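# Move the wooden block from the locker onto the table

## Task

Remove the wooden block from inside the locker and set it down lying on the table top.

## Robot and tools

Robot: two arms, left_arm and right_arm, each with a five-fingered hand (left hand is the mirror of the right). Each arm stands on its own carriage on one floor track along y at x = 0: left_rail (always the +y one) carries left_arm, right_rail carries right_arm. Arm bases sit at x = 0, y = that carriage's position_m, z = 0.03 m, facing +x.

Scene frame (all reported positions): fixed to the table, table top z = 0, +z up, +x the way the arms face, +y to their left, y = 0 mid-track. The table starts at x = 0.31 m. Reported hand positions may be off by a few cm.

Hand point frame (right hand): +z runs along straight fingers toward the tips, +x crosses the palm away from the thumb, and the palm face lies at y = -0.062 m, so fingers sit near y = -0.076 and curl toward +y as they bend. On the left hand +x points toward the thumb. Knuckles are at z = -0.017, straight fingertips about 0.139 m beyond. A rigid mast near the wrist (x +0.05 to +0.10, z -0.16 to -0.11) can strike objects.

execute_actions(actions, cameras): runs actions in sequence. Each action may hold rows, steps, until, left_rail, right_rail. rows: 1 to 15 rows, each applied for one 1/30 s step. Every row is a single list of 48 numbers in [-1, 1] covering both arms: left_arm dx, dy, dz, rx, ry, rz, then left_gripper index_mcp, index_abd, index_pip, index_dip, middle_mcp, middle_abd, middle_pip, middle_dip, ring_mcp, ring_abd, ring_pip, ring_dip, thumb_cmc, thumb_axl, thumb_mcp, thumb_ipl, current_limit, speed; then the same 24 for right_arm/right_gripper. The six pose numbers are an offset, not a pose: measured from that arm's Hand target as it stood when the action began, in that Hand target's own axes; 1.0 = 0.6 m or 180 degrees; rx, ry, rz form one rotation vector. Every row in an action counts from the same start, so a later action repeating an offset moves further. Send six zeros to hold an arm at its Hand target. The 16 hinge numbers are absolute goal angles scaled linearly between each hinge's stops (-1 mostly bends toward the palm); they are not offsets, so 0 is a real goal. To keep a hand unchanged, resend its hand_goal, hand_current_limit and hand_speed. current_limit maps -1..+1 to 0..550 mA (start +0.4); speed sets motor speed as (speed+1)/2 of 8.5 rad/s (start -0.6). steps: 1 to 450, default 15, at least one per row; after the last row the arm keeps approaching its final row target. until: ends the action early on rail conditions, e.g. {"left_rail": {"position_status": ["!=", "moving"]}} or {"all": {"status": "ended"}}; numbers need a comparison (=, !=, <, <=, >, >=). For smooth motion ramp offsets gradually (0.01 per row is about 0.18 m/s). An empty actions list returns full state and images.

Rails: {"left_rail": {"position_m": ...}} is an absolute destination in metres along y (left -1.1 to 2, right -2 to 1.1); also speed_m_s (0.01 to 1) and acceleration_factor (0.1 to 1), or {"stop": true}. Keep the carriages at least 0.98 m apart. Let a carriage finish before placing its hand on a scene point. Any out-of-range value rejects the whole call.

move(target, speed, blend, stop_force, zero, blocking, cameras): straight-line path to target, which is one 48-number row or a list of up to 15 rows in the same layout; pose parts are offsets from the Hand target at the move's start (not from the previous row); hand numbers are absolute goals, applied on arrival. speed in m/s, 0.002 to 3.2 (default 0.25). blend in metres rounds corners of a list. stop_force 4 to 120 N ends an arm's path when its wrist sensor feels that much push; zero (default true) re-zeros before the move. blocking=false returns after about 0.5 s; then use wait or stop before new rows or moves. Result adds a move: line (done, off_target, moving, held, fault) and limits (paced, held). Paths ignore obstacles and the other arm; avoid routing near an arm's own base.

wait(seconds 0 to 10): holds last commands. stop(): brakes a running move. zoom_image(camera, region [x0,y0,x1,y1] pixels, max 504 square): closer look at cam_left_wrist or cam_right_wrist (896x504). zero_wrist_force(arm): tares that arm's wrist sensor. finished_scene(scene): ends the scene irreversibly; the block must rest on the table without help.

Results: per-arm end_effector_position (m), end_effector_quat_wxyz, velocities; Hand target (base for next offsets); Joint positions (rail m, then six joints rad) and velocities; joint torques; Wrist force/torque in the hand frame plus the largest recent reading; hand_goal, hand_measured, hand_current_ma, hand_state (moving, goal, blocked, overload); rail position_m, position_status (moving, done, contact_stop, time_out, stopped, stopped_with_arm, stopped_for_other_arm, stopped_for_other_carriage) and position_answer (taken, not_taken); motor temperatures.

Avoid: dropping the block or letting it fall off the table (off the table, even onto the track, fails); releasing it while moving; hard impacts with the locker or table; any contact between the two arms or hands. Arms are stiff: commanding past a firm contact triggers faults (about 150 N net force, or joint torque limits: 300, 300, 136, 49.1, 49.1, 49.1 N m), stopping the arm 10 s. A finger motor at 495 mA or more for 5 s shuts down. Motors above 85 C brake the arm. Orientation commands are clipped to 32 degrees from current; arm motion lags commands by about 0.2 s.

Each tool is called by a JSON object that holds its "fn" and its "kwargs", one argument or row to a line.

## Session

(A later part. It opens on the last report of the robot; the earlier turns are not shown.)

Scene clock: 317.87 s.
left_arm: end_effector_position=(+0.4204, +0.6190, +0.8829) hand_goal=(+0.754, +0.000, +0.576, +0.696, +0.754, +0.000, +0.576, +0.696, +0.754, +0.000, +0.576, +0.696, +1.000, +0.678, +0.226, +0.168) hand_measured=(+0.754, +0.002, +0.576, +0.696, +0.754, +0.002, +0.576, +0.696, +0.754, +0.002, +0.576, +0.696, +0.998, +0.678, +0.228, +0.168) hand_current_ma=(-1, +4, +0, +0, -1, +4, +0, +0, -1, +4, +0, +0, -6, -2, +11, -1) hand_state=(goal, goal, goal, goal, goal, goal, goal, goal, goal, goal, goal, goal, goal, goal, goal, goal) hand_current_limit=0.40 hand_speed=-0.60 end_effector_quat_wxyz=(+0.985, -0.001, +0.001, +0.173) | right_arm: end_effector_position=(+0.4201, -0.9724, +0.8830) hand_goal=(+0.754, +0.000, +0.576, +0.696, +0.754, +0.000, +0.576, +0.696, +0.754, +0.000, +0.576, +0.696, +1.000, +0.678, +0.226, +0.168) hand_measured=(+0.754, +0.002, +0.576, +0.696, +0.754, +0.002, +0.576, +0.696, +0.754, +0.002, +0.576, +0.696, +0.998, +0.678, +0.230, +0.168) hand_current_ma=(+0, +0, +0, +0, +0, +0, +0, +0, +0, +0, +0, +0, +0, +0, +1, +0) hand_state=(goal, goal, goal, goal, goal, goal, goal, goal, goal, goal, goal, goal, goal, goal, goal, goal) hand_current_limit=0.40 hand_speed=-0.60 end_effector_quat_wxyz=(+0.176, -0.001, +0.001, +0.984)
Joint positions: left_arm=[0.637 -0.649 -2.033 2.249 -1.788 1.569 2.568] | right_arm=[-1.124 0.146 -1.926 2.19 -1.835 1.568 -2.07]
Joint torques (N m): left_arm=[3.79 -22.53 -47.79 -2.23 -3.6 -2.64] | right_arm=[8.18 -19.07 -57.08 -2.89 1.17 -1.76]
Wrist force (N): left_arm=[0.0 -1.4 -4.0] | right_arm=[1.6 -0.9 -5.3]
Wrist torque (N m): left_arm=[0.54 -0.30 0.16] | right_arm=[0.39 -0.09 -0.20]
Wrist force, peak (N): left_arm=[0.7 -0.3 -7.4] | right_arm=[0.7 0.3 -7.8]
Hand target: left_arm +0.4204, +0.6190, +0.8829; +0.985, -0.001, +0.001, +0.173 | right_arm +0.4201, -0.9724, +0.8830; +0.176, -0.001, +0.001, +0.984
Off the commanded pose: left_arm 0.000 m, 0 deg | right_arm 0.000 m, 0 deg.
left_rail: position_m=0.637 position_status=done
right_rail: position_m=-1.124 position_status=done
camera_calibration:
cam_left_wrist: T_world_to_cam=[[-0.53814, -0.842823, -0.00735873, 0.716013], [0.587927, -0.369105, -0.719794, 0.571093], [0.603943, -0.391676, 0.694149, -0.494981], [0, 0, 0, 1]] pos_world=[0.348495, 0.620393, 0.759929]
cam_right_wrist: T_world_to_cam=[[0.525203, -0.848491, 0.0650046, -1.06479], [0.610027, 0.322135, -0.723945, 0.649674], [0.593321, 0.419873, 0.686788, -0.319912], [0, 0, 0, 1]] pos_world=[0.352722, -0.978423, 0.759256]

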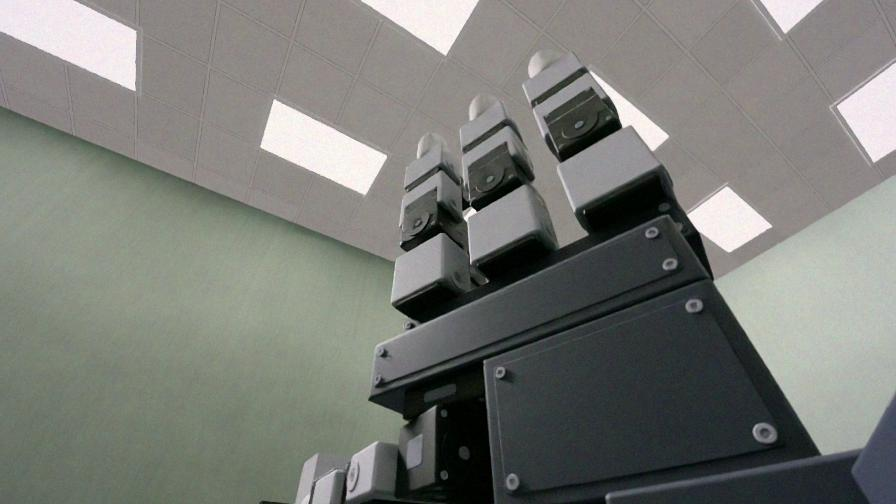

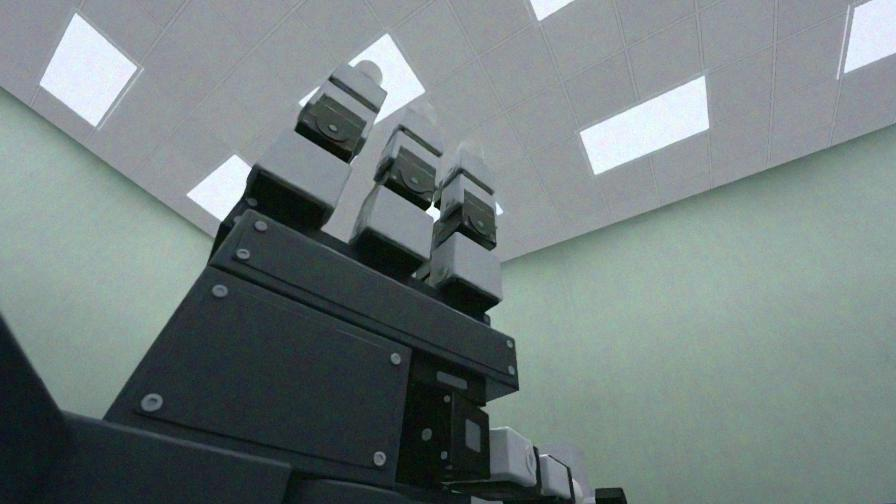

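{"fn": "move", "kwargs": {
  "target": [0.0548,-0.0199,0,0,0,0,0.754,0,0.576,0.696,0.754,0,0.576,0.696,0.754,0,0.576,0.696,1,0.678,0.226,0.168,0.4,-0.6,-0.0547,-0.0202,0,0,0,0,0.754,0,0.576,0.696,0.754,0,0.576,0.696,0.754,0,0.576,0.696,1,0.678,0.226,0.168,0.4,-0.6],
  "speed": 0.01,
  "stop_force": 15,
  "cameras": ["all"]
}}

{"fn": "zoom_image", "kwargs": {
  "camera": "cam_right_wrist",
  "region": [480, 400, 720, 504]
}}

{"fn": "zoom_image", "kwargs": {
  "camera": "cam_left_wrist",
  "region": [180, 400, 420, 504]
}}

Scene clock: 334.40 s.
left_arm: end_effector_position=(+0.4464, +0.6190, +0.8829) hand_goal=(+0.754, +0.000, +0.576, +0.696, +0.754, +0.000, +0.576, +0.696, +0.754, +0.000, +0.576, +0.696, +1.000, +0.678, +0.226, +0.168) hand_measured=(+0.754, +0.002, +0.576, +0.696, +0.754, +0.002, +0.576, +0.696, +0.754, +0.002, +0.576, +0.696, +1.000, +0.678, +0.230, +0.168) hand_current_ma=(-1, +4, +0, +0, -1, +4, +0, +0, -1, +4, +0, +0, -1, -2, +13, +1) hand_state=(goal, goal, goal, goal, goal, goal, goal, goal, goal, goal, goal, goal, goal, goal, goal, goal) hand_current_limit=0.40 hand_speed=-0.60 end_effector_quat_wxyz=(+0.985, -0.001, +0.001, +0.173) | right_arm: end_effector_position=(+0.4455, -0.9724, +0.8830) hand_goal=(+0.754, +0.000, +0.576, +0.696, +0.754, +0.000, +0.576, +0.696, +0.754, +0.000, +0.576, +0.696, +1.000, +0.678, +0.226, +0.168) hand_measured=(+0.754, +0.002, +0.576, +0.696, +0.754, +0.002, +0.576, +0.696, +0.754, +0.002, +0.576, +0.696, +0.990, +0.678, +0.230, +0.168) hand_current_ma=(+0, +0, +0, +0, +0, +0, +0, +0, +0, +0, +0, +0, -4, +0, +1, +0) hand_state=(goal, goal, goal, goal, goal, goal, goal, goal, goal, goal, goal, goal, goal, goal, goal, goal) hand_current_limit=0.40 hand_speed=-0.60 end_effector_quat_wxyz=(+0.176, -0.001, +0.001, +0.984)
Joint positions: left_arm=[0.637 -0.612 -1.978 2.22 -1.813 1.569 2.531] | right_arm=[-1.124 0.138 -1.88 2.161 -1.852 1.568 -2.062]
Joint torques (N m): left_arm=[-14.67 -25.96 -38.33 0.54 -3.66 1.77] | right_arm=[8.1 -16.4 -39.94 -0.33 1.38 -1.34]
Wrist force (N): left_arm=[-14.2 3.8 -3.5] | right_arm=[15.4 4.4 -4.8]
Wrist torque (N m): left_arm=[1.02 1.04 -0.89] | right_arm=[0.82 -1.35 0.69]
Wrist force, peak (N): left_arm=[-20.1 5.7 -3.9] | right_arm=[23.4 7.1 -4.9]
Hand target: left_arm +0.4464, +0.6190, +0.8829; +0.985, -0.001, +0.001, +0.173 (not the last commanded pose) | right_arm +0.4455, -0.9724, +0.8830; +0.176, -0.001, +0.001, +0.984 (not the last commanded pose)
Off the commanded pose: left_arm 0.009 m, 0 deg | right_arm 0.010 m, 0 deg.
left_rail: position_m=0.637 position_status=done
right_rail: position_m=-1.124 position_status=done
move: contact (left_arm, right_arm)
camera_calibration:
cam_left_wrist: T_world_to_cam=[[-0.538189, -0.842793, -0.00729755, 0.729903], [0.587925, -0.369204, -0.719744, 0.55589], [0.603901, -0.391649, 0.694201, -0.510664], [0, 0, 0, 1]] pos_world=[0.374395, 0.620393, 0.759929]
cam_right_wrist: T_world_to_cam=[[0.525194, -0.84849, 0.0650789, -1.07816], [0.610136, 0.32214, -0.72385, 0.634051], [0.593215, 0.419869, 0.686881, -0.335187], [0, 0, 0, 1]] pos_world=[0.378222, -0.978323, 0.759357]

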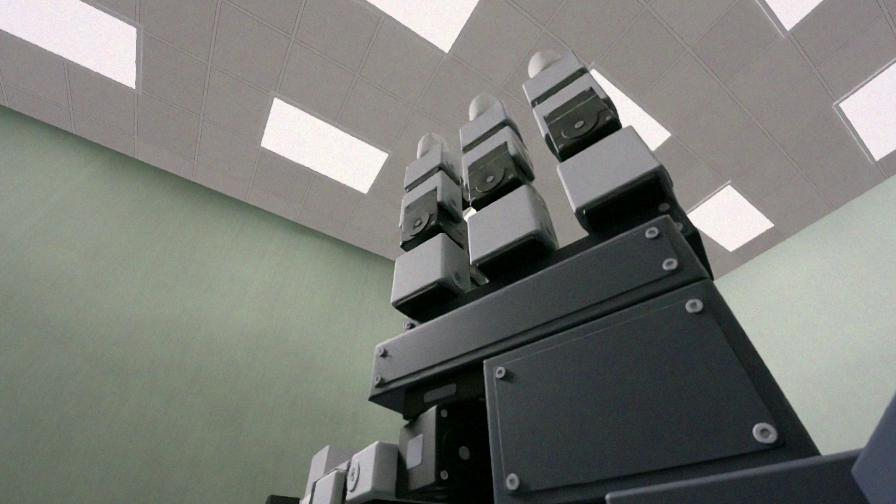

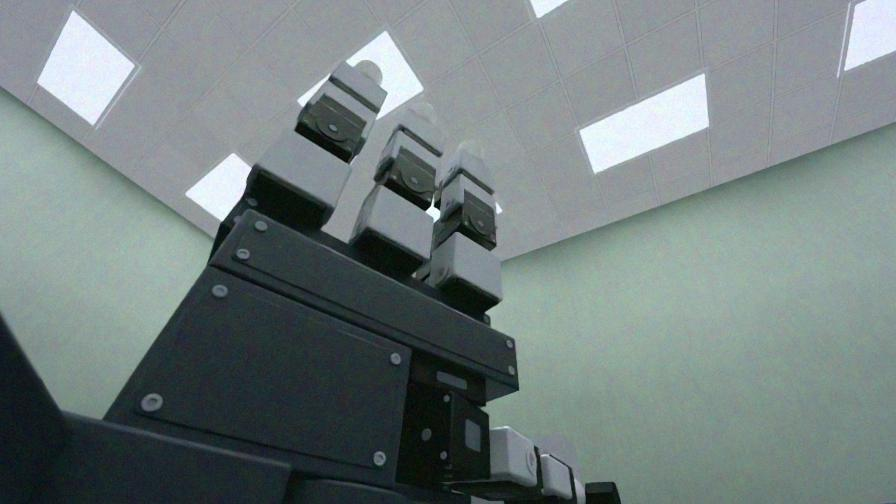

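Scaled by 2.100.

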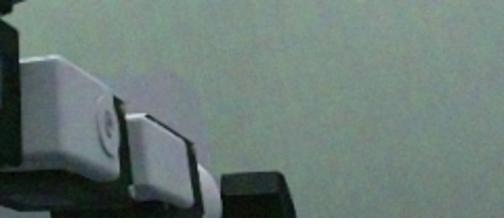

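Scaled by 2.100.

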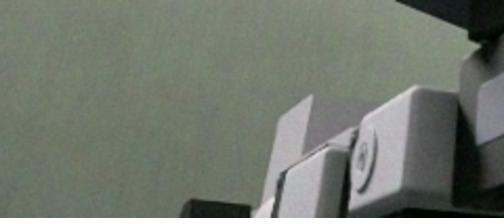

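{"fn": "move", "kwargs": {
  "target": [0.0085,0.0235,0,0,0,0,0.754,0,0.576,0.696,0.754,0,0.576,0.696,0.754,0,0.576,0.696,1,0.678,0.226,0.168,0.4,-0.6,-0.0087,0.0235,0,0,0,0,0.754,0,0.576,0.696,0.754,0,0.576,0.696,0.754,0,0.576,0.696,1,0.678,0.226,0.168,0.4,-0.6],
  "speed": 0.012,
  "stop_force": 80,
  "cameras": []
}}

Scene clock: 350.37 s.
left_arm: end_effector_position=(+0.4464, +0.6340, +0.8828) hand_goal=(+0.754, +0.000, +0.576, +0.696, +0.754, +0.000, +0.576, +0.696, +0.754, +0.000, +0.576, +0.696, +1.000, +0.678, +0.226, +0.168) hand_measured=(+0.754, +0.002, +0.576, +0.696, +0.754, +0.002, +0.576, +0.696, +0.754, +0.002, +0.576, +0.696, +1.000, +0.682, +0.178, +0.144) hand_current_ma=(-1, +4, +0, +0, -1, +4, +0, +0, -1, +4, +0, +0, +1, +11, -261, -128) hand_state=(goal, goal, goal, goal, goal, goal, goal, goal, goal, goal, goal, goal, goal, goal, blocked, blocked) hand_current_limit=0.40 hand_speed=-0.60 end_effector_quat_wxyz=(+0.985, -0.001, +0.001, +0.173) | right_arm: end_effector_position=(+0.4455, -0.9875, +0.8830) hand_goal=(+0.754, +0.000, +0.576, +0.696, +0.754, +0.000, +0.576, +0.696, +0.754, +0.000, +0.576, +0.696, +1.000, +0.678, +0.226, +0.168) hand_measured=(+0.754, +0.002, +0.576, +0.696, +0.754, +0.002, +0.576, +0.696, +0.754, +0.002, +0.576, +0.696, +1.008, +0.680, +0.212, +0.162) hand_current_ma=(+0, +0, +0, +0, +0, +0, +0, +0, +0, +0, +0, +0, +3, +1, -11, -3) hand_state=(goal, goal, goal, goal, goal, goal, goal, goal, goal, goal, goal, goal, goal, goal, goal, goal) hand_current_limit=0.40 hand_speed=-0.60 end_effector_quat_wxyz=(+0.176, -0.001, +0.001, +0.984)
Joint positions: left_arm=[0.637 -0.583 -1.985 2.224 -1.81 1.569 2.503] | right_arm=[-1.124 0.107 -1.894 2.17 -1.847 1.568 -2.031]
Joint torques (N m): left_arm=[10.81 -28.93 -36.86 -0.62 2.92 -2.18] | right_arm=[-6.43 14.55 -53.35 2 0.64 -3.54]
Wrist force (N): left_arm=[-2.7 -0.4 -1.3] | right_arm=[43.2 11.0 -5.6]
Wrist torque (N m): left_arm=[0.43 -0.31 -0.36] | right_arm=[1.86 -3.94 6.82]
Wrist force, peak (N): left_arm=[-36.4 -21.5 -2.9] | right_arm=[51.7 14.6 -9.3]
Hand target: left_arm +0.4464, +0.6340, +0.8828; +0.985, -0.001, +0.001, +0.173 | right_arm +0.4455, -0.9874, +0.8830; +0.176, -0.001, +0.001, +0.984
Off the commanded pose: left_arm 0.000 m, 0 deg | right_arm 0.000 m, 0 deg.
left_rail: position_m=0.637 position_status=done
right_rail: position_m=-1.124 position_status=done
move: done
No camera images: "cameras" was empty.

{"fn": "execute_actions", "kwargs": {
  "actions": []
}}

{"fn": "zoom_image", "kwargs": {
  "camera": "cam_right_wrist",
  "region": [480, 400, 720, 504]
}}

{"fn": "zoom_image", "kwargs": {
  "camera": "cam_left_wrist",
  "region": [180, 400, 420, 504]
}}

Scene clock: 362.20 s.
left_arm: end_effector_position=(+0.4464, +0.6340, +0.8828) hand_goal=(+0.754, +0.000, +0.576, +0.696, +0.754, +0.000, +0.576, +0.696, +0.754, +0.000, +0.576, +0.696, +1.000, +0.678, +0.226, +0.168) hand_measured=(+0.754, +0.002, +0.576, +0.696, +0.754, +0.002, +0.576, +0.696, +0.754, +0.002, +0.576, +0.696, +1.000, +0.682, +0.178, +0.144) hand_current_ma=(-1, +4, +0, +0, -1, +4, +0, +0, -1, +4, +0, +0, +1, +11, -261, -128) hand_state=(goal, goal, goal, goal, goal, goal, goal, goal, goal, goal, goal, goal, goal, goal, blocked, blocked) hand_current_limit=0.40 hand_speed=-0.60 end_effector_quat_wxyz=(+0.985, -0.001, +0.001, +0.173) | right_arm: end_effector_position=(+0.4455, -0.9875, +0.8830) hand_goal=(+0.754, +0.000, +0.576, +0.696, +0.754, +0.000, +0.576, +0.696, +0.754, +0.000, +0.576, +0.696, +1.000, +0.678, +0.226, +0.168) hand_measured=(+0.754, +0.002, +0.576, +0.696, +0.754, +0.002, +0.576, +0.696, +0.754, +0.002, +0.576, +0.696, +1.008, +0.680, +0.212, +0.162) hand_current_ma=(+0, +0, +0, +0, +0, +0, +0, +0, +0, +0, +0, +0, +3, +1, -11, -3) hand_state=(goal, goal, goal, goal, goal, goal, goal, goal, goal, goal, goal, goal, goal, goal, goal, goal) hand_current_limit=0.40 hand_speed=-0.60 end_effector_quat_wxyz=(+0.176, -0.001, +0.001, +0.984)
Joint positions: left_arm=[0.637 -0.583 -1.985 2.224 -1.81 1.569 2.503] | right_arm=[-1.124 0.107 -1.894 2.17 -1.847 1.568 -2.031]
Joint velocities: within noise
Joint torques (N m): left_arm=[10.39 -30.3 -37.25 -0.82 2.94 -2.4] | right_arm=[-4.82 16.77 -59.09 2.52 0.1 -2.58]
Motor temperatures (°C): left_arm=[19 23 24 32 32 25] | right_arm=[23 23 26 25 27 28]
Wrist force (N): left_arm=[-2.9 -0.7 -1.4] | right_arm=[43.6 11.8 -5.2]
Wrist torque (N m): left_arm=[0.40 -0.29 -0.37] | right_arm=[1.93 -4.00 6.84]
Wrist force, peak (N): left_arm=[-3.5 -0.9 -1.6] | right_arm=[44.2 11.9 -5.5]
Hand target: left_arm +0.4464, +0.6340, +0.8828; +0.985, -0.001, +0.001, +0.173 | right_arm +0.4455, -0.9875, +0.8830; +0.176, -0.001, +0.001, +0.984
Off the commanded pose: left_arm 0.000 m, 0 deg | right_arm 0.000 m, 0 deg.
left_rail: position_m=0.637 position_status=done
right_rail: position_m=-1.124 position_status=done
camera_calibration:
cam_left_wrist: T_world_to_cam=[[-0.538189, -0.842793, -0.00729755, 0.742545], [0.587925, -0.369204, -0.719744, 0.561356], [0.603901, -0.391649, 0.694201, -0.50472], [0, 0, 0, 1]] pos_world=[0.374395, 0.635393, 0.759829]
cam_right_wrist: T_world_to_cam=[[0.525194, -0.84849, 0.0650789, -1.09097], [0.610136, 0.32214, -0.72385, 0.638915], [0.593215, 0.419869, 0.686881, -0.328847], [0, 0, 0, 1]] pos_world=[0.378222, -0.993423, 0.759357]

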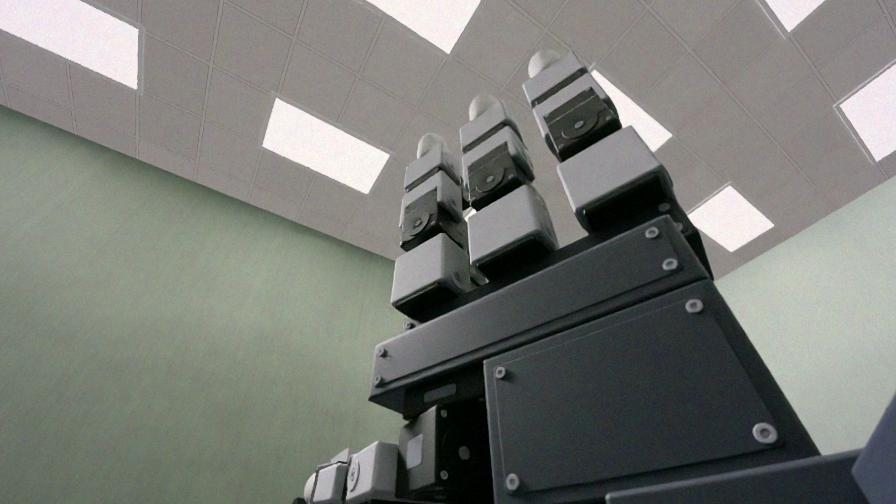

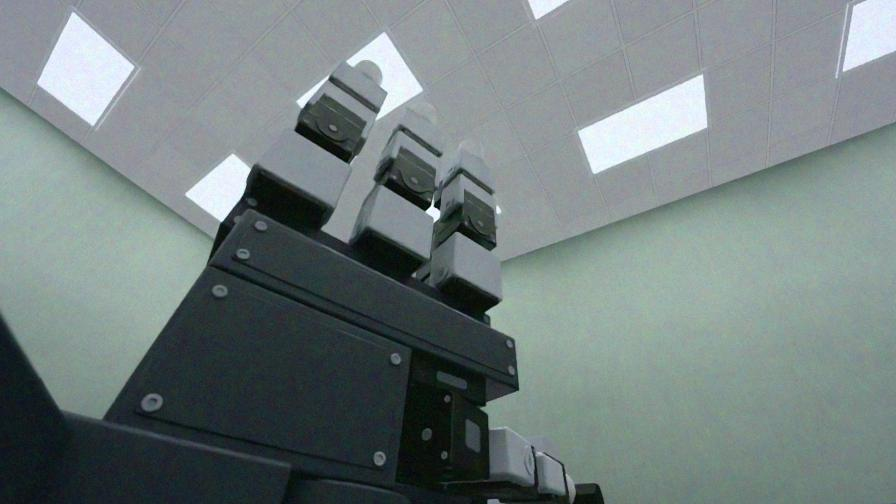

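Scaled by 2.100.

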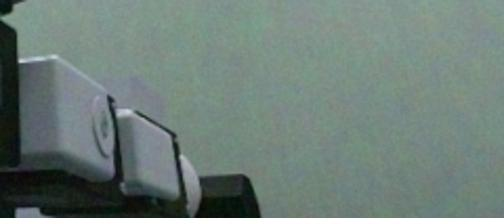

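Scaled by 2.100.

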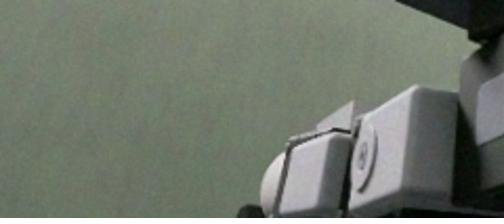

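{"fn": "move", "kwargs": {
  "target": [
    [-0.0313,0.0114,0,0,0,0,0.754,0,0.576,0.696,0.754,0,0.576,0.696,0.754,0,0.576,0.696,1,0.678,0.226,0.168,0.4,-0.6,0.0313,0.0116,0,0,0,0,0.754,0,0.576,0.696,0.754,0,0.576,0.696,0.754,0,0.576,0.696,1,0.678,0.226,0.168,0.4,-0.6],
    [-0.0398,-0.0121,-0.009,0,0,0,0.754,0,0.576,0.696,0.754,0,0.576,0.696,0.754,0,0.576,0.696,1,0.678,0.226,0.168,0.4,-0.6,0.0401,-0.0121,-0.009,0,0,0,0.754,0,0.576,0.696,0.754,0,0.576,0.696,0.754,0,0.576,0.696,1,0.678,0.226,0.168,0.4,-0.6]
  ],
  "speed": 0.03,
  "cameras": ["all"]
}}

{"fn": "zoom_image", "kwargs": {
  "camera": "cam_right_wrist",
  "region": [480, 400, 720, 504]
}}

{"fn": "zoom_image", "kwargs": {
  "camera": "cam_left_wrist",
  "region": [180, 400, 420, 504]
}}

Scene clock: 409.43 s.
left_arm: end_effector_position=(+0.4259, +0.6330, +0.8814) hand_goal=(+0.754, +0.000, +0.576, +0.696, +0.754, +0.000, +0.576, +0.696, +0.754, +0.000, +0.576, +0.696, +1.000, +0.678, +0.226, +0.168) hand_measured=(+0.754, +0.002, +0.576, +0.696, +0.754, +0.002, +0.576, +0.696, +0.754, +0.002, +0.576, +0.696, +1.000, +0.680, +0.228, +0.166) hand_current_ma=(-1, +4, +0, +0, -1, +4, +0, +0, -1, +4, +0, +0, +0, +9, +8, -4) hand_state=(goal, goal, goal, goal, goal, goal, goal, goal, goal, goal, goal, goal, goal, goal, goal, goal) hand_current_limit=0.40 hand_speed=-0.60 end_effector_quat_wxyz=(+0.985, -0.006, +0.001, +0.175) | right_arm: end_effector_position=(+0.4253, -0.9889, +0.8812) hand_goal=(+0.754, +0.000, +0.576, +0.696, +0.754, +0.000, +0.576, +0.696, +0.754, +0.000, +0.576, +0.696, +1.000, +0.678, +0.226, +0.168) hand_measured=(+0.754, +0.002, +0.576, +0.696, +0.754, +0.002, +0.576, +0.696, +0.754, +0.002, +0.576, +0.696, +1.000, +0.680, +0.228, +0.168) hand_current_ma=(+0, +0, +0, +0, +0, +0, +0, +0, +0, +0, +0, +0, +0, +1, +1, +0) hand_state=(goal, goal, goal, goal, goal, goal, goal, goal, goal, goal, goal, goal, goal, goal, goal, goal) hand_current_limit=0.40 hand_speed=-0.60 end_effector_quat_wxyz=(+0.178, +0.000, -0.005, +0.984)
Joint positions: left_arm=[0.637 -0.617 -2.025 2.248 -1.8 1.56 2.54] | right_arm=[-1.124 0.115 -1.928 2.192 -1.839 1.581 -2.044]
Joint torques (N m): left_arm=[-5.45 -6.85 -44.13 -4.4 0.19 -0.24] | right_arm=[0.84 -12.03 -50.36 -5.14 -2.15 -0.14]
Wrist force (N): left_arm=[8.7 29.9 -4.5] | right_arm=[2.0 26.6 -6.2]
Wrist torque (N m): left_arm=[4.04 -1.23 1.17] | right_arm=[3.44 -0.16 -0.19]
Wrist force, peak (N): left_arm=[44.1 128.6 13.3] | right_arm=[-38.3 168.0 2.0]
Hand target: left_arm +0.4259, +0.6330, +0.8814; +0.985, -0.006, +0.001, +0.175 (not the last commanded pose) | right_arm +0.4253, -0.9889, +0.8812; +0.178, +0.000, -0.005, +0.984 (not the last commanded pose)
Off the commanded pose: left_arm 0.015 m, 1 deg | right_arm 0.017 m, 1 deg.
FORCE FAULT: contact force on the left arm reached its limit, and that arm stopped for 10 seconds. FORCE FAULT: contact force on the right arm reached its limit, and that arm stopped for 10 seconds. On each arm, the contact can be on any part of the arm, not only on its tool. Those arms' remaining commands of this call were not run. Those arms' targets are now where they stood when their stops ended, not their last commands. Those arms accept commands again.
left_rail: position_m=0.637 position_status=done
right_rail: position_m=-1.124 position_status=done
move: fault (left_arm, right_arm); path passed 1 of 2 targets
camera_calibration:
cam_left_wrist: T_world_to_cam=[[-0.535001, -0.84485, 0.0013778, 0.723019], [0.589562, -0.374507, -0.715655, 0.571077], [0.605137, -0.382064, 0.698453, -0.502133], [0, 0, 0, 1]] pos_world=[0.35399, 0.632868, 0.758414]
cam_right_wrist: T_world_to_cam=[[0.521264, -0.851668, 0.0542677, -1.0734], [0.612351, 0.328984, -0.718885, 0.651853], [0.594398, 0.40796, 0.693008, -0.332689], [0, 0, 0, 1]] pos_world=[0.358109, -0.992902, 0.757414]

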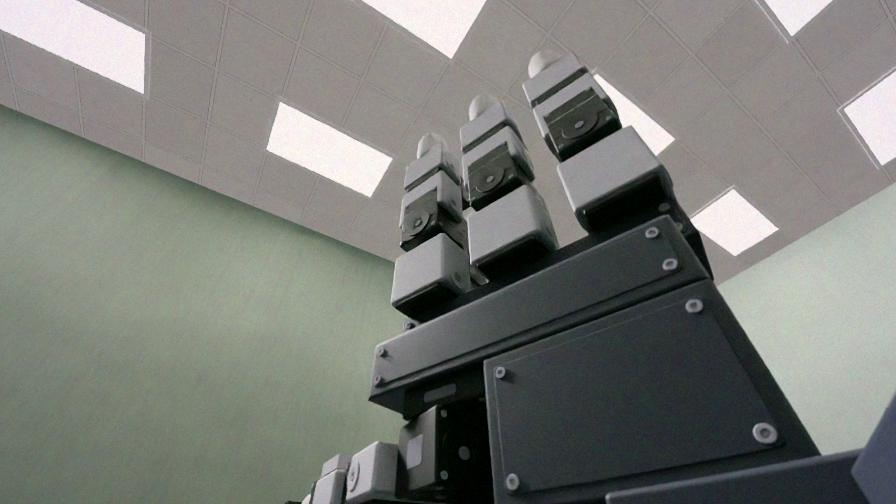

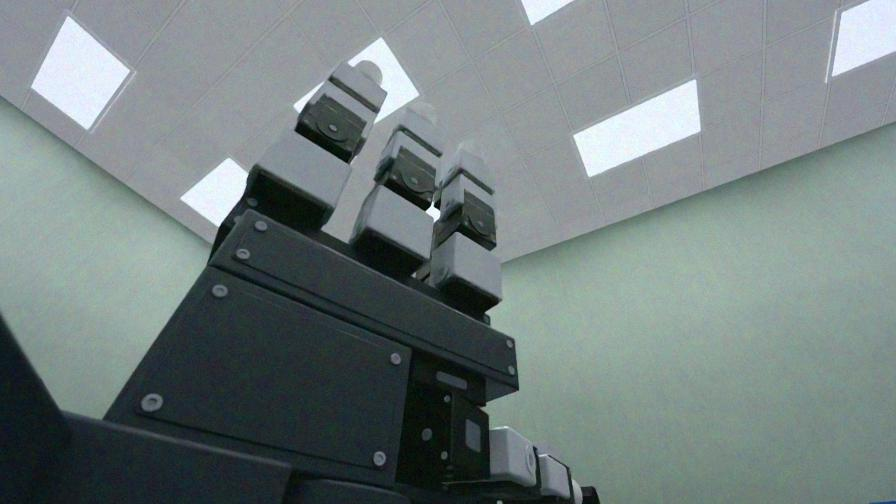

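Scaled by 2.100.

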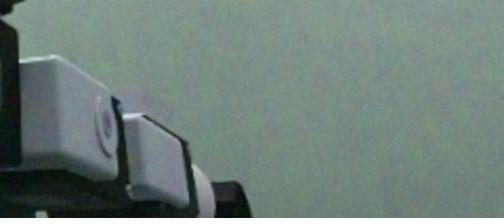

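Scaled by 2.100.

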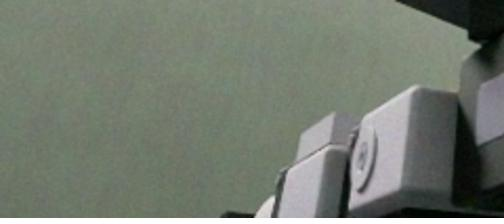

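{"fn": "move", "kwargs": {
  "target": [
    [0.0045,0.0125,0,0,0,0,0.754,0,0.576,0.696,0.754,0,0.576,0.696,0.754,0,0.576,0.696,1,0.678,0.226,0.168,0.4,-0.6,-0.0046,0.0125,0,0,0,0,0.754,0,0.576,0.696,0.754,0,0.576,0.696,0.754,0,0.576,0.696,1,0.678,0.226,0.168,0.4,-0.6],
    [-0.1208,0.058,0,0,0,0,0.754,0,0.576,0.696,0.754,0,0.576,0.696,0.754,0,0.576,0.696,1,0.678,0.226,0.168,0.4,-0.6,0.1204,0.0588,0,0,0,0,0.754,0,0.576,0.696,0.754,0,0.576,0.696,0.754,0,0.576,0.696,1,0.678,0.226,0.168,0.4,-0.6]
  ],
  "speed": 0.03,
  "cameras": ["all"]
}}

{"fn": "zoom_image", "kwargs": {
  "camera": "cam_right_wrist",
  "region": [480, 400, 720, 504]
}}

{"fn": "zoom_image", "kwargs": {
  "camera": "cam_left_wrist",
  "region": [180, 400, 420, 504]
}}

Scene clock: 434.60 s.
left_arm: end_effector_position=(+0.3460, +0.6406, +0.8814) hand_goal=(+0.754, +0.000, +0.576, +0.696, +0.754, +0.000, +0.576, +0.696, +0.754, +0.000, +0.576, +0.696, +1.000, +0.678, +0.226, +0.168) hand_measured=(+0.754, +0.002, +0.576, +0.696, +0.754, +0.002, +0.576, +0.696, +0.754, +0.002, +0.576, +0.696, +1.000, +0.680, +0.228, +0.166) hand_current_ma=(-1, +4, +0, +0, -1, +4, +0, +0, -1, +4, +0, +0, +0, +9, +9, -4) hand_state=(goal, goal, goal, goal, goal, goal, goal, goal, goal, goal, goal, goal, goal, goal, goal, goal) hand_current_limit=0.40 hand_speed=-0.60 end_effector_quat_wxyz=(+0.985, -0.006, +0.001, +0.175) | right_arm: end_effector_position=(+0.3454, -0.9966, +0.8809) hand_goal=(+0.754, +0.000, +0.576, +0.696, +0.754, +0.000, +0.576, +0.696, +0.754, +0.000, +0.576, +0.696, +1.000, +0.678, +0.226, +0.168) hand_measured=(+0.754, +0.002, +0.576, +0.696, +0.754, +0.002, +0.576, +0.696, +0.754, +0.002, +0.576, +0.696, +1.000, +0.680, +0.228, +0.168) hand_current_ma=(+0, +0, +0, +0, +0, +0, +0, +0, +0, +0, +0, +0, +0, +1, +1, +0) hand_state=(goal, goal, goal, goal, goal, goal, goal, goal, goal, goal, goal, goal, goal, goal, goal, goal) hand_current_limit=0.40 hand_speed=-0.60 end_effector_quat_wxyz=(+0.178, +0.000, -0.005, +0.984)
Joint positions: left_arm=[0.637 -0.739 -2.214 2.33 -1.694 1.561 2.661] | right_arm=[-1.124 0.119 -2.088 2.279 -1.765 1.581 -2.048]
Joint torques (N m): left_arm=[-17.66 -7.93 -41.91 -0.73 -0.68 2.57] | right_arm=[10.41 -12.97 -44.39 -3.04 -1.17 -2.07]
Wrist force (N): left_arm=[-6.5 7.5 -6.5] | right_arm=[5.8 3.4 -10.1]
Wrist torque (N m): left_arm=[2.25 0.78 -0.65] | right_arm=[1.58 -0.78 0.34]
Wrist force, peak (N): left_arm=[8.9 30.4 -4.2] | right_arm=[2.5 26.9 -6.1]
Hand target: left_arm +0.3459, +0.6406, +0.8814; +0.985, -0.006, +0.001, +0.175 | right_arm +0.3453, -0.9966, +0.8810; +0.178, +0.000, -0.005, +0.984
Off the commanded pose: left_arm 0.000 m, 0 deg | right_arm 0.000 m, 0 deg.
left_rail: position_m=0.637 position_status=done
right_rail: position_m=-1.124 position_status=done
move: done
camera_calibration:
cam_left_wrist: T_world_to_cam=[[-0.535002, -0.84485, 0.00125814, 0.686869], [0.589584, -0.374421, -0.715681, 0.621025], [0.605114, -0.382149, 0.698426, -0.450759], [0, 0, 0, 1]] pos_world=[0.27409, 0.640568, 0.758414]
cam_right_wrist: T_world_to_cam=[[0.521268, -0.851666, 0.0542707, -1.03829], [0.612308, 0.328955, -0.718935, 0.703119], [0.59444, 0.407988, 0.692956, -0.281791], [0, 0, 0, 1]] pos_world=[0.278209, -1.0006, 0.757114]

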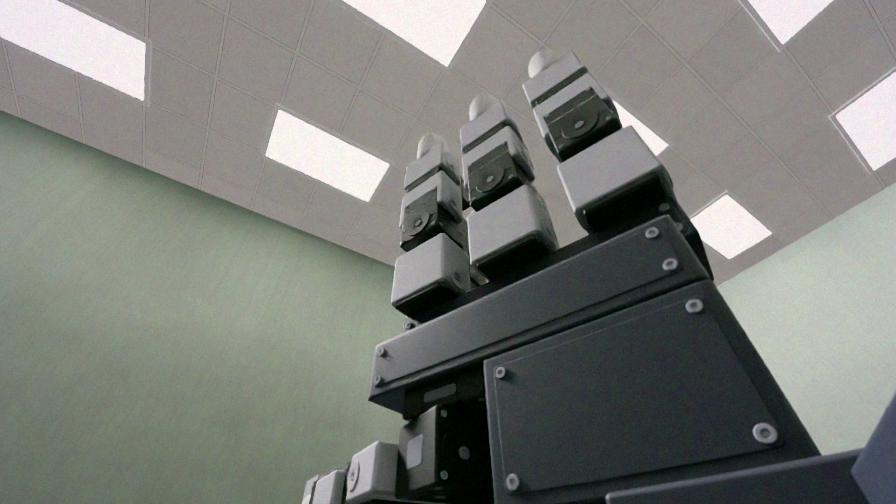

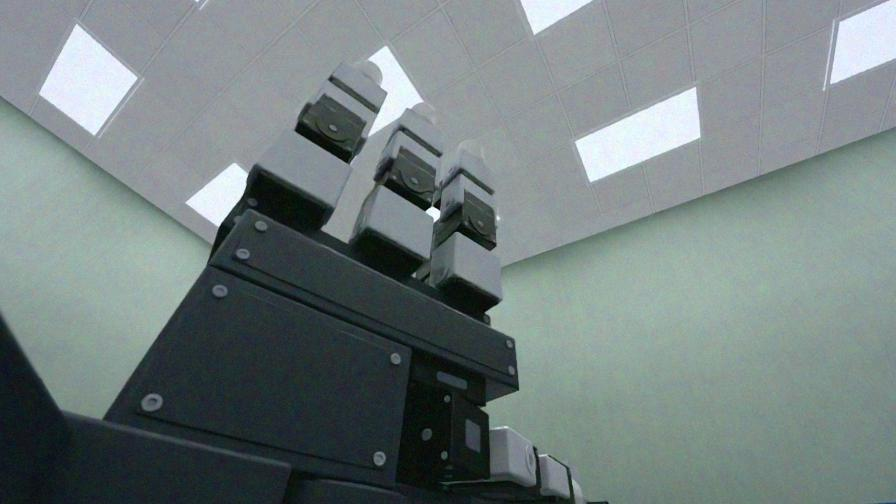

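Scaled by 2.100.

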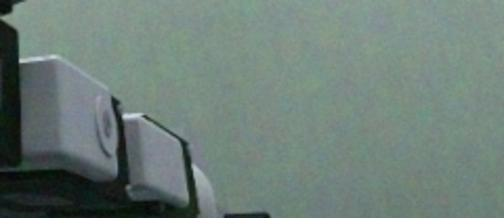

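Scaled by 2.100.

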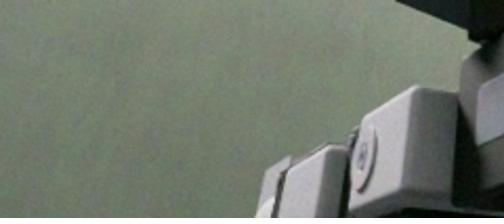

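{"fn": "move", "kwargs": {
  "target": [0,0,0,0,0,0,0.754,0,0.576,0.696,0.754,0,0.576,0.696,0.754,0,0.576,0.696,1,0.678,0.226,0.168,0.4,-0.6,-0.282,0.114,0.033,0.088,-0.494,0.088,0.754,0,0.576,0.696,0.754,0,0.576,0.696,0.754,0,0.576,0.696,1,0.678,0.226,0.168,0.4,-0.6],
  "speed": 0.35,
  "cameras": ["cam_right_wrist"]
}}

Scene clock: 452.13 s.
left_arm: end_effector_position=(+0.3459, +0.6407, +0.8814) hand_goal=(+0.754, +0.000, +0.576, +0.696, +0.754, +0.000, +0.576, +0.696, +0.754, +0.000, +0.576, +0.696, +1.000, +0.678, +0.226, +0.168) hand_measured=(+0.754, +0.002, +0.576, +0.696, +0.754, +0.002, +0.576, +0.696, +0.754, +0.002, +0.576, +0.696, +1.000, +0.680, +0.228, +0.166) hand_current_ma=(-1, +4, +0, +0, -1, +4, +0, +0, -1, +4, +0, +0, +0, +9, +9, -4) hand_state=(goal, goal, goal, goal, goal, goal, goal, goal, goal, goal, goal, goal, goal, goal, goal, goal) hand_current_limit=0.40 hand_speed=-0.60 end_effector_quat_wxyz=(+0.985, -0.006, +0.001, +0.175) | right_arm: end_effector_position=(+0.4797, -1.1201, +0.8998) hand_goal=(+0.754, +0.000, +0.576, +0.696, +0.754, +0.000, +0.576, +0.696, +0.754, +0.000, +0.576, +0.696, +1.000, +0.678, +0.226, +0.168) hand_measured=(+0.754, +0.002, +0.576, +0.696, +0.754, +0.002, +0.576, +0.696, +0.754, +0.002, +0.576, +0.696, +0.998, +0.680, +0.228, +0.168) hand_current_ma=(+0, +0, +0, +0, +0, +0, +0, +0, +0, +0, +0, +0, +0, +1, +1, +0) hand_state=(goal, goal, goal, goal, goal, goal, goal, goal, goal, goal, goal, goal, goal, goal, goal, goal) hand_current_limit=0.40 hand_speed=-0.60 end_effector_quat_wxyz=(-0.002, +0.706, -0.006, +0.708)
Joint positions: left_arm=[0.637 -0.739 -2.214 2.33 -1.694 1.561 2.662] | right_arm=[-1.124 -0.399 -2.094 1.54 0.551 1.177 -1.559]
Joint torques (N m): left_arm=[-14.8 17.28 -51.03 -0.91 -3.96 2.21] | right_arm=[-12.77 14.89 -51.65 -0.48 -1.04 -2.71]
Wrist force (N): left_arm=[-13.6 10.5 -8.7] | right_arm=[-2.3 -0.2 -2.6]
Wrist torque (N m): left_arm=[2.98 1.94 -1.44] | right_arm=[0.26 0.07 -0.41]
Wrist force, peak (N): left_arm=[-13.6 11.3 -8.9] | right_arm=[5.3 3.9 -13.8]
Hand target: left_arm +0.3459, +0.6406, +0.8814; +0.985, -0.006, +0.001, +0.175 | right_arm +0.4797, -1.1202, +0.8998; -0.002, +0.706, -0.006, +0.708
Off the commanded pose: left_arm 0.000 m, 0 deg | right_arm 0.000 m, 0 deg.
left_rail: position_m=0.637 position_status=done
right_rail: position_m=-1.124 position_status=done
move: done
camera_calibration:
cam_right_wrist: T_world_to_cam=[[0.0612174, -0.606595, -0.792651, 0.0426876], [-0.718987, 0.524035, -0.456558, 1.29619], [0.692322, 0.597855, -0.404054, 0.828507], [0, 0, 0, 1]] pos_world=[0.355739, -1.14868, 0.960385]
Images, in order (width x height): cam_right_wrist 896x504.

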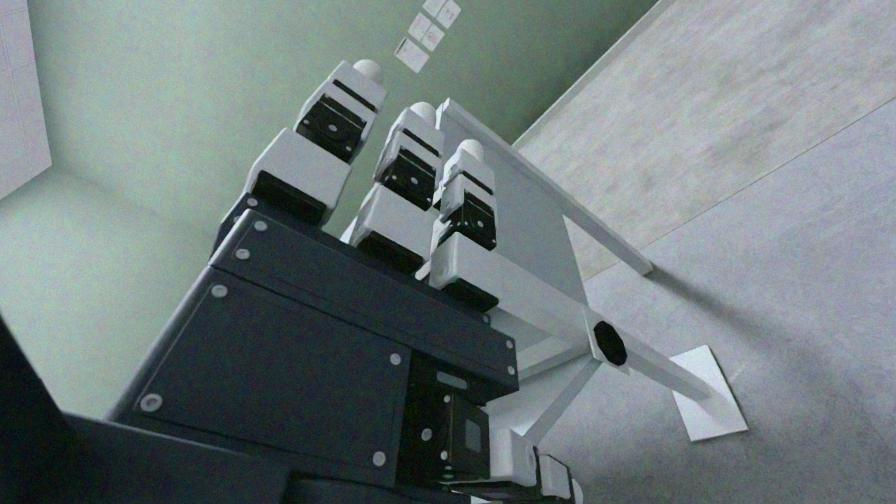

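{"fn": "zoom_image", "kwargs": {
  "camera": "cam_right_wrist",
  "region": [400, 240, 660, 504]
}}

Scaled by 1.909.

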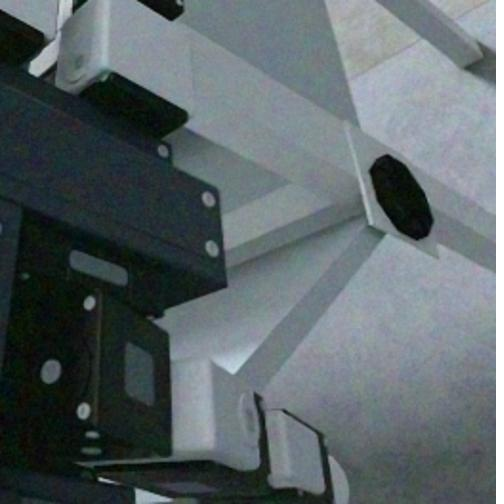

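{"fn": "execute_actions", "kwargs": {
  "actions": [
    {"steps":150,"left_rail":{"position_m":1.2,"speed_m_s":0.4},"until":{"all":{"status":"ended"}}}
  ],
  "cameras": ["all"]
}}

Scene clock: 480.20 s.
left_arm: end_effector_position=(+0.3459, +1.2039, +0.8814) hand_goal=(+0.754, +0.000, +0.576, +0.696, +0.754, +0.000, +0.576, +0.696, +0.754, +0.000, +0.576, +0.696, +1.000, +0.678, +0.226, +0.168) hand_measured=(+0.754, +0.002, +0.576, +0.696, +0.754, +0.002, +0.576, +0.696, +0.754, +0.002, +0.576, +0.696, +1.000, +0.680, +0.228, +0.166) hand_current_ma=(-1, +4, +0, +0, -1, +4, +0, +0, -1, +4, +0, +0, +0, +9, +9, -4) hand_state=(goal, goal, goal, goal, goal, goal, goal, goal, goal, goal, goal, goal, goal, goal, goal, goal) hand_current_limit=0.40 hand_speed=-0.60 end_effector_quat_wxyz=(+0.985, -0.006, +0.001, +0.175) | right_arm: end_effector_position=(+0.4797, -1.1202, +0.8998) hand_goal=(+0.754, +0.000, +0.576, +0.696, +0.754, +0.000, +0.576, +0.696, +0.754, +0.000, +0.576, +0.696, +1.000, +0.678, +0.226, +0.168) hand_measured=(+0.754, +0.002, +0.576, +0.696, +0.754, +0.002, +0.576, +0.696, +0.754, +0.002, +0.576, +0.696, +0.998, +0.680, +0.228, +0.168) hand_current_ma=(+0, +0, +0, +0, +0, +0, +0, +0, +0, +0, +0, +0, +0, +1, +1, +0) hand_state=(goal, goal, goal, goal, goal, goal, goal, goal, goal, goal, goal, goal, goal, goal, goal, goal) hand_current_limit=0.40 hand_speed=-0.60 end_effector_quat_wxyz=(-0.002, +0.706, -0.006, +0.708)
Joint positions: left_arm=[1.2 -0.739 -2.214 2.33 -1.694 1.561 2.662] | right_arm=[-1.124 -0.4 -2.094 1.54 0.551 1.177 -1.559]
Joint torques (N m): left_arm=[-2.84 8.15 -50.35 -5.42 -1.51 1.88] | right_arm=[-10.97 0.63 -51.07 -0.88 -2.01 -1.88]
Wrist force (N): left_arm=[0.6 0.0 -3.9] | right_arm=[-2.2 -0.4 -3.1]
Wrist torque (N m): left_arm=[0.73 -0.36 0.06] | right_arm=[0.28 0.07 -0.41]
Wrist force, peak (N): left_arm=[-13.8 11.1 -8.9] | right_arm=[-2.2 -0.4 -3.1]
Hand target: left_arm +0.3459, +1.2039, +0.8814; +0.985, -0.006, +0.001, +0.175 | right_arm +0.4797, -1.1202, +0.8998; -0.002, +0.706, -0.006, +0.708
Off the commanded pose: left_arm 0.000 m, 0 deg | right_arm 0.000 m, 0 deg.
left_rail: position_m=1.200 speed_m_s=0.40 position_status=done
right_rail: position_m=-1.124 position_status=done
camera_calibration:
cam_left_wrist: T_world_to_cam=[[-0.535, -0.844851, 0.00145355, 1.16257], [0.589454, -0.374502, -0.715746, 0.832178], [0.605243, -0.382067, 0.698359, -0.235518], [0, 0, 0, 1]] pos_world=[0.27399, 1.20387, 0.758414]
cam_right_wrist: T_world_to_cam=[[0.0612216, -0.606625, -0.792627, 0.0426292], [-0.719221, 0.523814, -0.456444, 1.29591], [0.692079, 0.598018, -0.404228, 0.828949], [0, 0, 0, 1]] pos_world=[0.355739, -1.14868, 0.960386]

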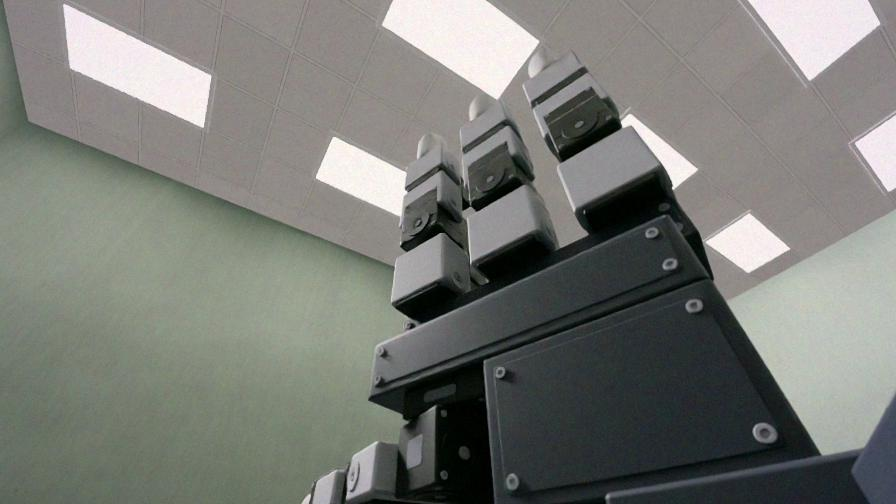

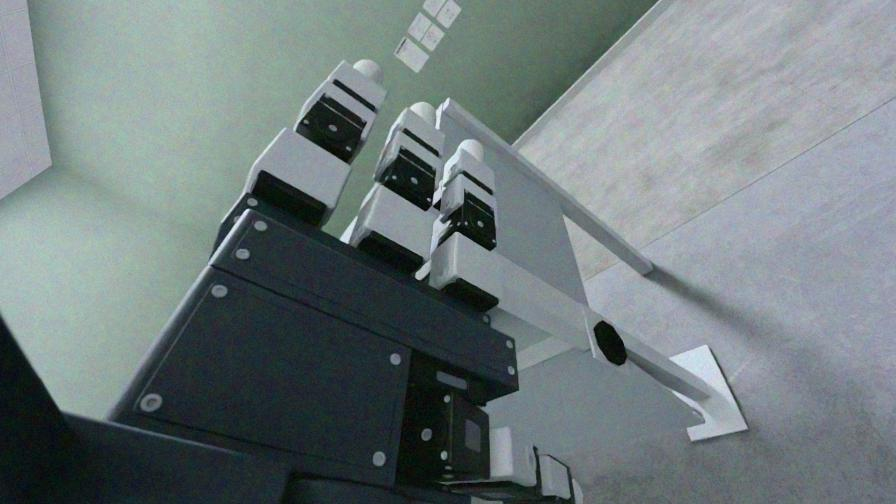

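{"fn": "execute_actions", "kwargs": {
  "actions": [
    {"rows":[[0,0,0,0,0,0,0.754,0,0.576,0.696,0.754,0,0.576,0.696,0.754,0,0.576,0.696,0.714,0.678,0.226,0.168,0.4,-0.6,0,0,0,0,0,0,1,0,0.9,0.9,1,0,0.9,0.9,1,0,0.9,0.9,0.714,0.678,0.226,0.168,0.4,-0.6]],"steps":150,"right_rail":{"position_m":-0.75,"speed_m_s":0.6},"until":{"all":{"status":"ended"}}}
  ],
  "cameras": []
}}

{"fn": "move", "kwargs": {
  "target": [0,0,0,0,0,0,0.754,0,0.576,0.696,0.754,0,0.576,0.696,0.754,0,0.576,0.696,0.714,0.678,0.226,0.168,0.4,-0.6,-0.19,-0.327,-0.01,0,0,0,1,0,0.9,0.9,1,0,0.9,0.9,1,0,0.9,0.9,0.714,0.678,0.226,0.168,0.4,-0.6],
  "speed": 0.15,
  "cameras": ["cam_right_wrist"]
}}

Scene clock: 499.67 s.
left_arm: end_effector_position=(+0.3459, +1.2039, +0.8814) hand_goal=(+0.754, +0.000, +0.576, +0.696, +0.754, +0.000, +0.576, +0.696, +0.754, +0.000, +0.576, +0.696, +0.714, +0.678, +0.226, +0.168) hand_measured=(+0.754, +0.002, +0.576, +0.696, +0.754, +0.002, +0.576, +0.696, +0.754, +0.002, +0.576, +0.696, +0.716, +0.680, +0.228, +0.166) hand_current_ma=(-1, +4, +0, +0, -1, +4, +0, +0, -1, +4, +0, +0, +7, +9, +9, -4) hand_state=(goal, goal, goal, goal, goal, goal, goal, goal, goal, goal, goal, goal, goal, goal, goal, goal) hand_current_limit=0.40 hand_speed=-0.60 end_effector_quat_wxyz=(+0.985, -0.006, +0.001, +0.175) | right_arm: end_effector_position=(+0.4797, -0.7458, +0.8998) hand_goal=(+1.000, +0.000, +0.900, +0.900, +1.000, +0.000, +0.900, +0.900, +1.000, +0.000, +0.900, +0.900, +0.714, +0.678, +0.226, +0.168) hand_measured=(+0.998, +0.002, +0.898, +0.898, +0.998, +0.002, +0.898, +0.898, +0.998, +0.002, +0.898, +0.898, +0.716, +0.680, +0.228, +0.168) hand_current_ma=(+0, +0, +0, +0, +0, +0, +0, +0, +0, +0, -1, +0, +0, +1, +1, +0) hand_state=(goal, goal, goal, goal, goal, goal, goal, goal, goal, goal, goal, goal, goal, goal, goal, goal) hand_current_limit=0.40 hand_speed=-0.60 end_effector_quat_wxyz=(-0.002, +0.706, -0.006, +0.708)
Joint positions: left_arm=[1.2 -0.739 -2.214 2.33 -1.694 1.561 2.662] | right_arm=[-0.75 -0.4 -2.094 1.54 0.551 1.177 -1.559]
Joint torques (N m): left_arm=[5.38 -10.08 -50.13 -5.57 3.22 2.12] | right_arm=[-3.93 1.24 -47.1 -1.54 -1.4 -1.74]
Wrist force (N): left_arm=[0.2 -0.5 -3.3] | right_arm=[-1.7 -0.5 -2.3]
Wrist torque (N m): left_arm=[0.61 -0.29 0.05] | right_arm=[0.20 0.01 -0.42]
Wrist force, peak (N): left_arm=[0.6 0.0 -4.3] | right_arm=[-2.8 -0.1 -2.8]
Hand target: left_arm +0.3459, +1.2039, +0.8814; +0.985, -0.006, +0.001, +0.175 | right_arm +0.4797, -0.7458, +0.8998; -0.002, +0.706, -0.006, +0.708
Off the commanded pose: left_arm 0.000 m, 0 deg | right_arm 0.000 m, 0 deg.
left_rail: position_m=1.200 speed_m_s=0.40 position_status=done
right_rail: position_m=-0.750 speed_m_s=0.60 position_status=done
No camera images: "cameras" was empty.

Scene clock: 501.97 s.
left_arm: end_effector_position=(+0.3459, +1.2039, +0.8814) hand_goal=(+0.754, +0.000, +0.576, +0.696, +0.754, +0.000, +0.576, +0.696, +0.754, +0.000, +0.576, +0.696, +0.714, +0.678, +0.226, +0.168) hand_measured=(+0.754, +0.002, +0.576, +0.696, +0.754, +0.002, +0.576, +0.696, +0.754, +0.002, +0.576, +0.696, +0.716, +0.680, +0.228, +0.166) hand_current_ma=(-1, +4, +0, +0, -1, +4, +0, +0, -1, +4, +0, +0, +7, +9, +9, -4) hand_state=(goal, goal, goal, goal, goal, goal, goal, goal, goal, goal, goal, goal, goal, goal, goal, goal) hand_current_limit=0.40 hand_speed=-0.60 end_effector_quat_wxyz=(+0.985, -0.006, +0.001, +0.175) | right_arm: end_effector_position=(+0.4752, -0.5485, +0.7878) hand_goal=(+1.000, +0.000, +0.900, +0.900, +1.000, +0.000, +0.900, +0.900, +1.000, +0.000, +0.900, +0.900, +0.714, +0.678, +0.226, +0.168) hand_measured=(+0.998, +0.002, +0.898, +0.898, +0.998, +0.002, +0.898, +0.898, +0.998, +0.002, +0.898, +0.898, +0.716, +0.680, +0.228, +0.168) hand_current_ma=(+0, +0, +0, +0, +0, +0, +0, +0, +0, +0, -1, +0, +0, +1, +0, +0) hand_state=(goal, goal, goal, goal, goal, goal, goal, goal, goal, goal, goal, goal, goal, goal, goal, goal) hand_current_limit=0.40 hand_speed=-0.60 end_effector_quat_wxyz=(-0.002, +0.706, -0.006, +0.708)
Joint positions: left_arm=[1.2 -0.739 -2.214 2.33 -1.694 1.561 2.662] | right_arm=[-0.75 0.405 -1.952 1.684 0.264 1.981 -1.562]
Joint torques (N m): left_arm=[3.34 -11.01 -50.68 -5.45 3.15 1.63] | right_arm=[7.56 -1.09 -37.51 -5.63 1.42 -2]
Wrist force (N): left_arm=[0.2 -0.3 -3.9] | right_arm=[-2.2 -1.2 -1.7]
Wrist torque (N m): left_arm=[0.67 -0.30 0.04] | right_arm=[0.06 0.09 -0.50]
Wrist force, peak (N): left_arm=[0.8 -0.3 -4.0] | right_arm=[-2.5 -1.7 -2.4]
Hand target: left_arm +0.3459, +1.2039, +0.8814; +0.985, -0.006, +0.001, +0.175 | right_arm +0.4752, -0.5484, +0.7878; -0.002, +0.706, -0.006, +0.708
Off the commanded pose: left_arm 0.000 m, 0 deg | right_arm 0.000 m, 0 deg.
left_rail: position_m=1.200 speed_m_s=0.40 position_status=done
right_rail: position_m=-0.750 speed_m_s=0.60 position_status=done
move: done
camera_calibration:
cam_right_wrist: T_world_to_cam=[[0.0612537, -0.606575, -0.792663, 0.301065], [-0.719308, 0.523751, -0.456378, 0.942076], [0.691986, 0.598124, -0.404232, 0.44504], [0, 0, 0, 1]] pos_world=[0.351239, -0.576984, 0.848486]
Images, in order (width x height): cam_right_wrist 896x504.

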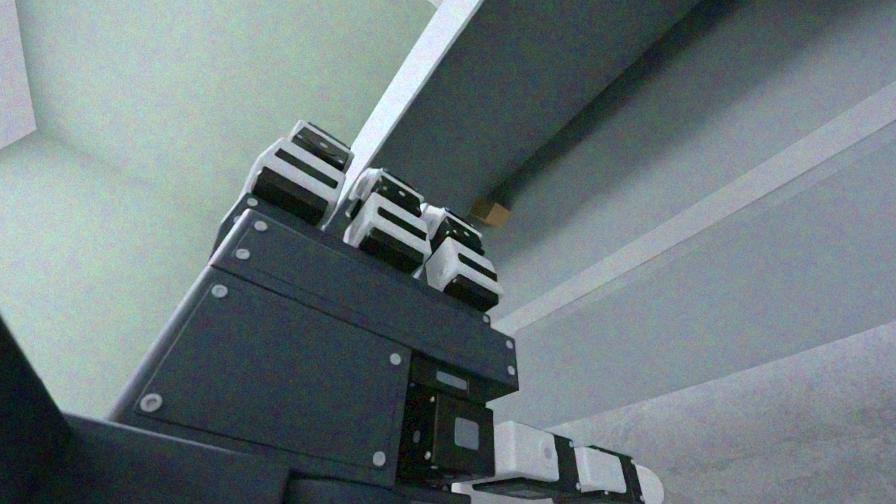

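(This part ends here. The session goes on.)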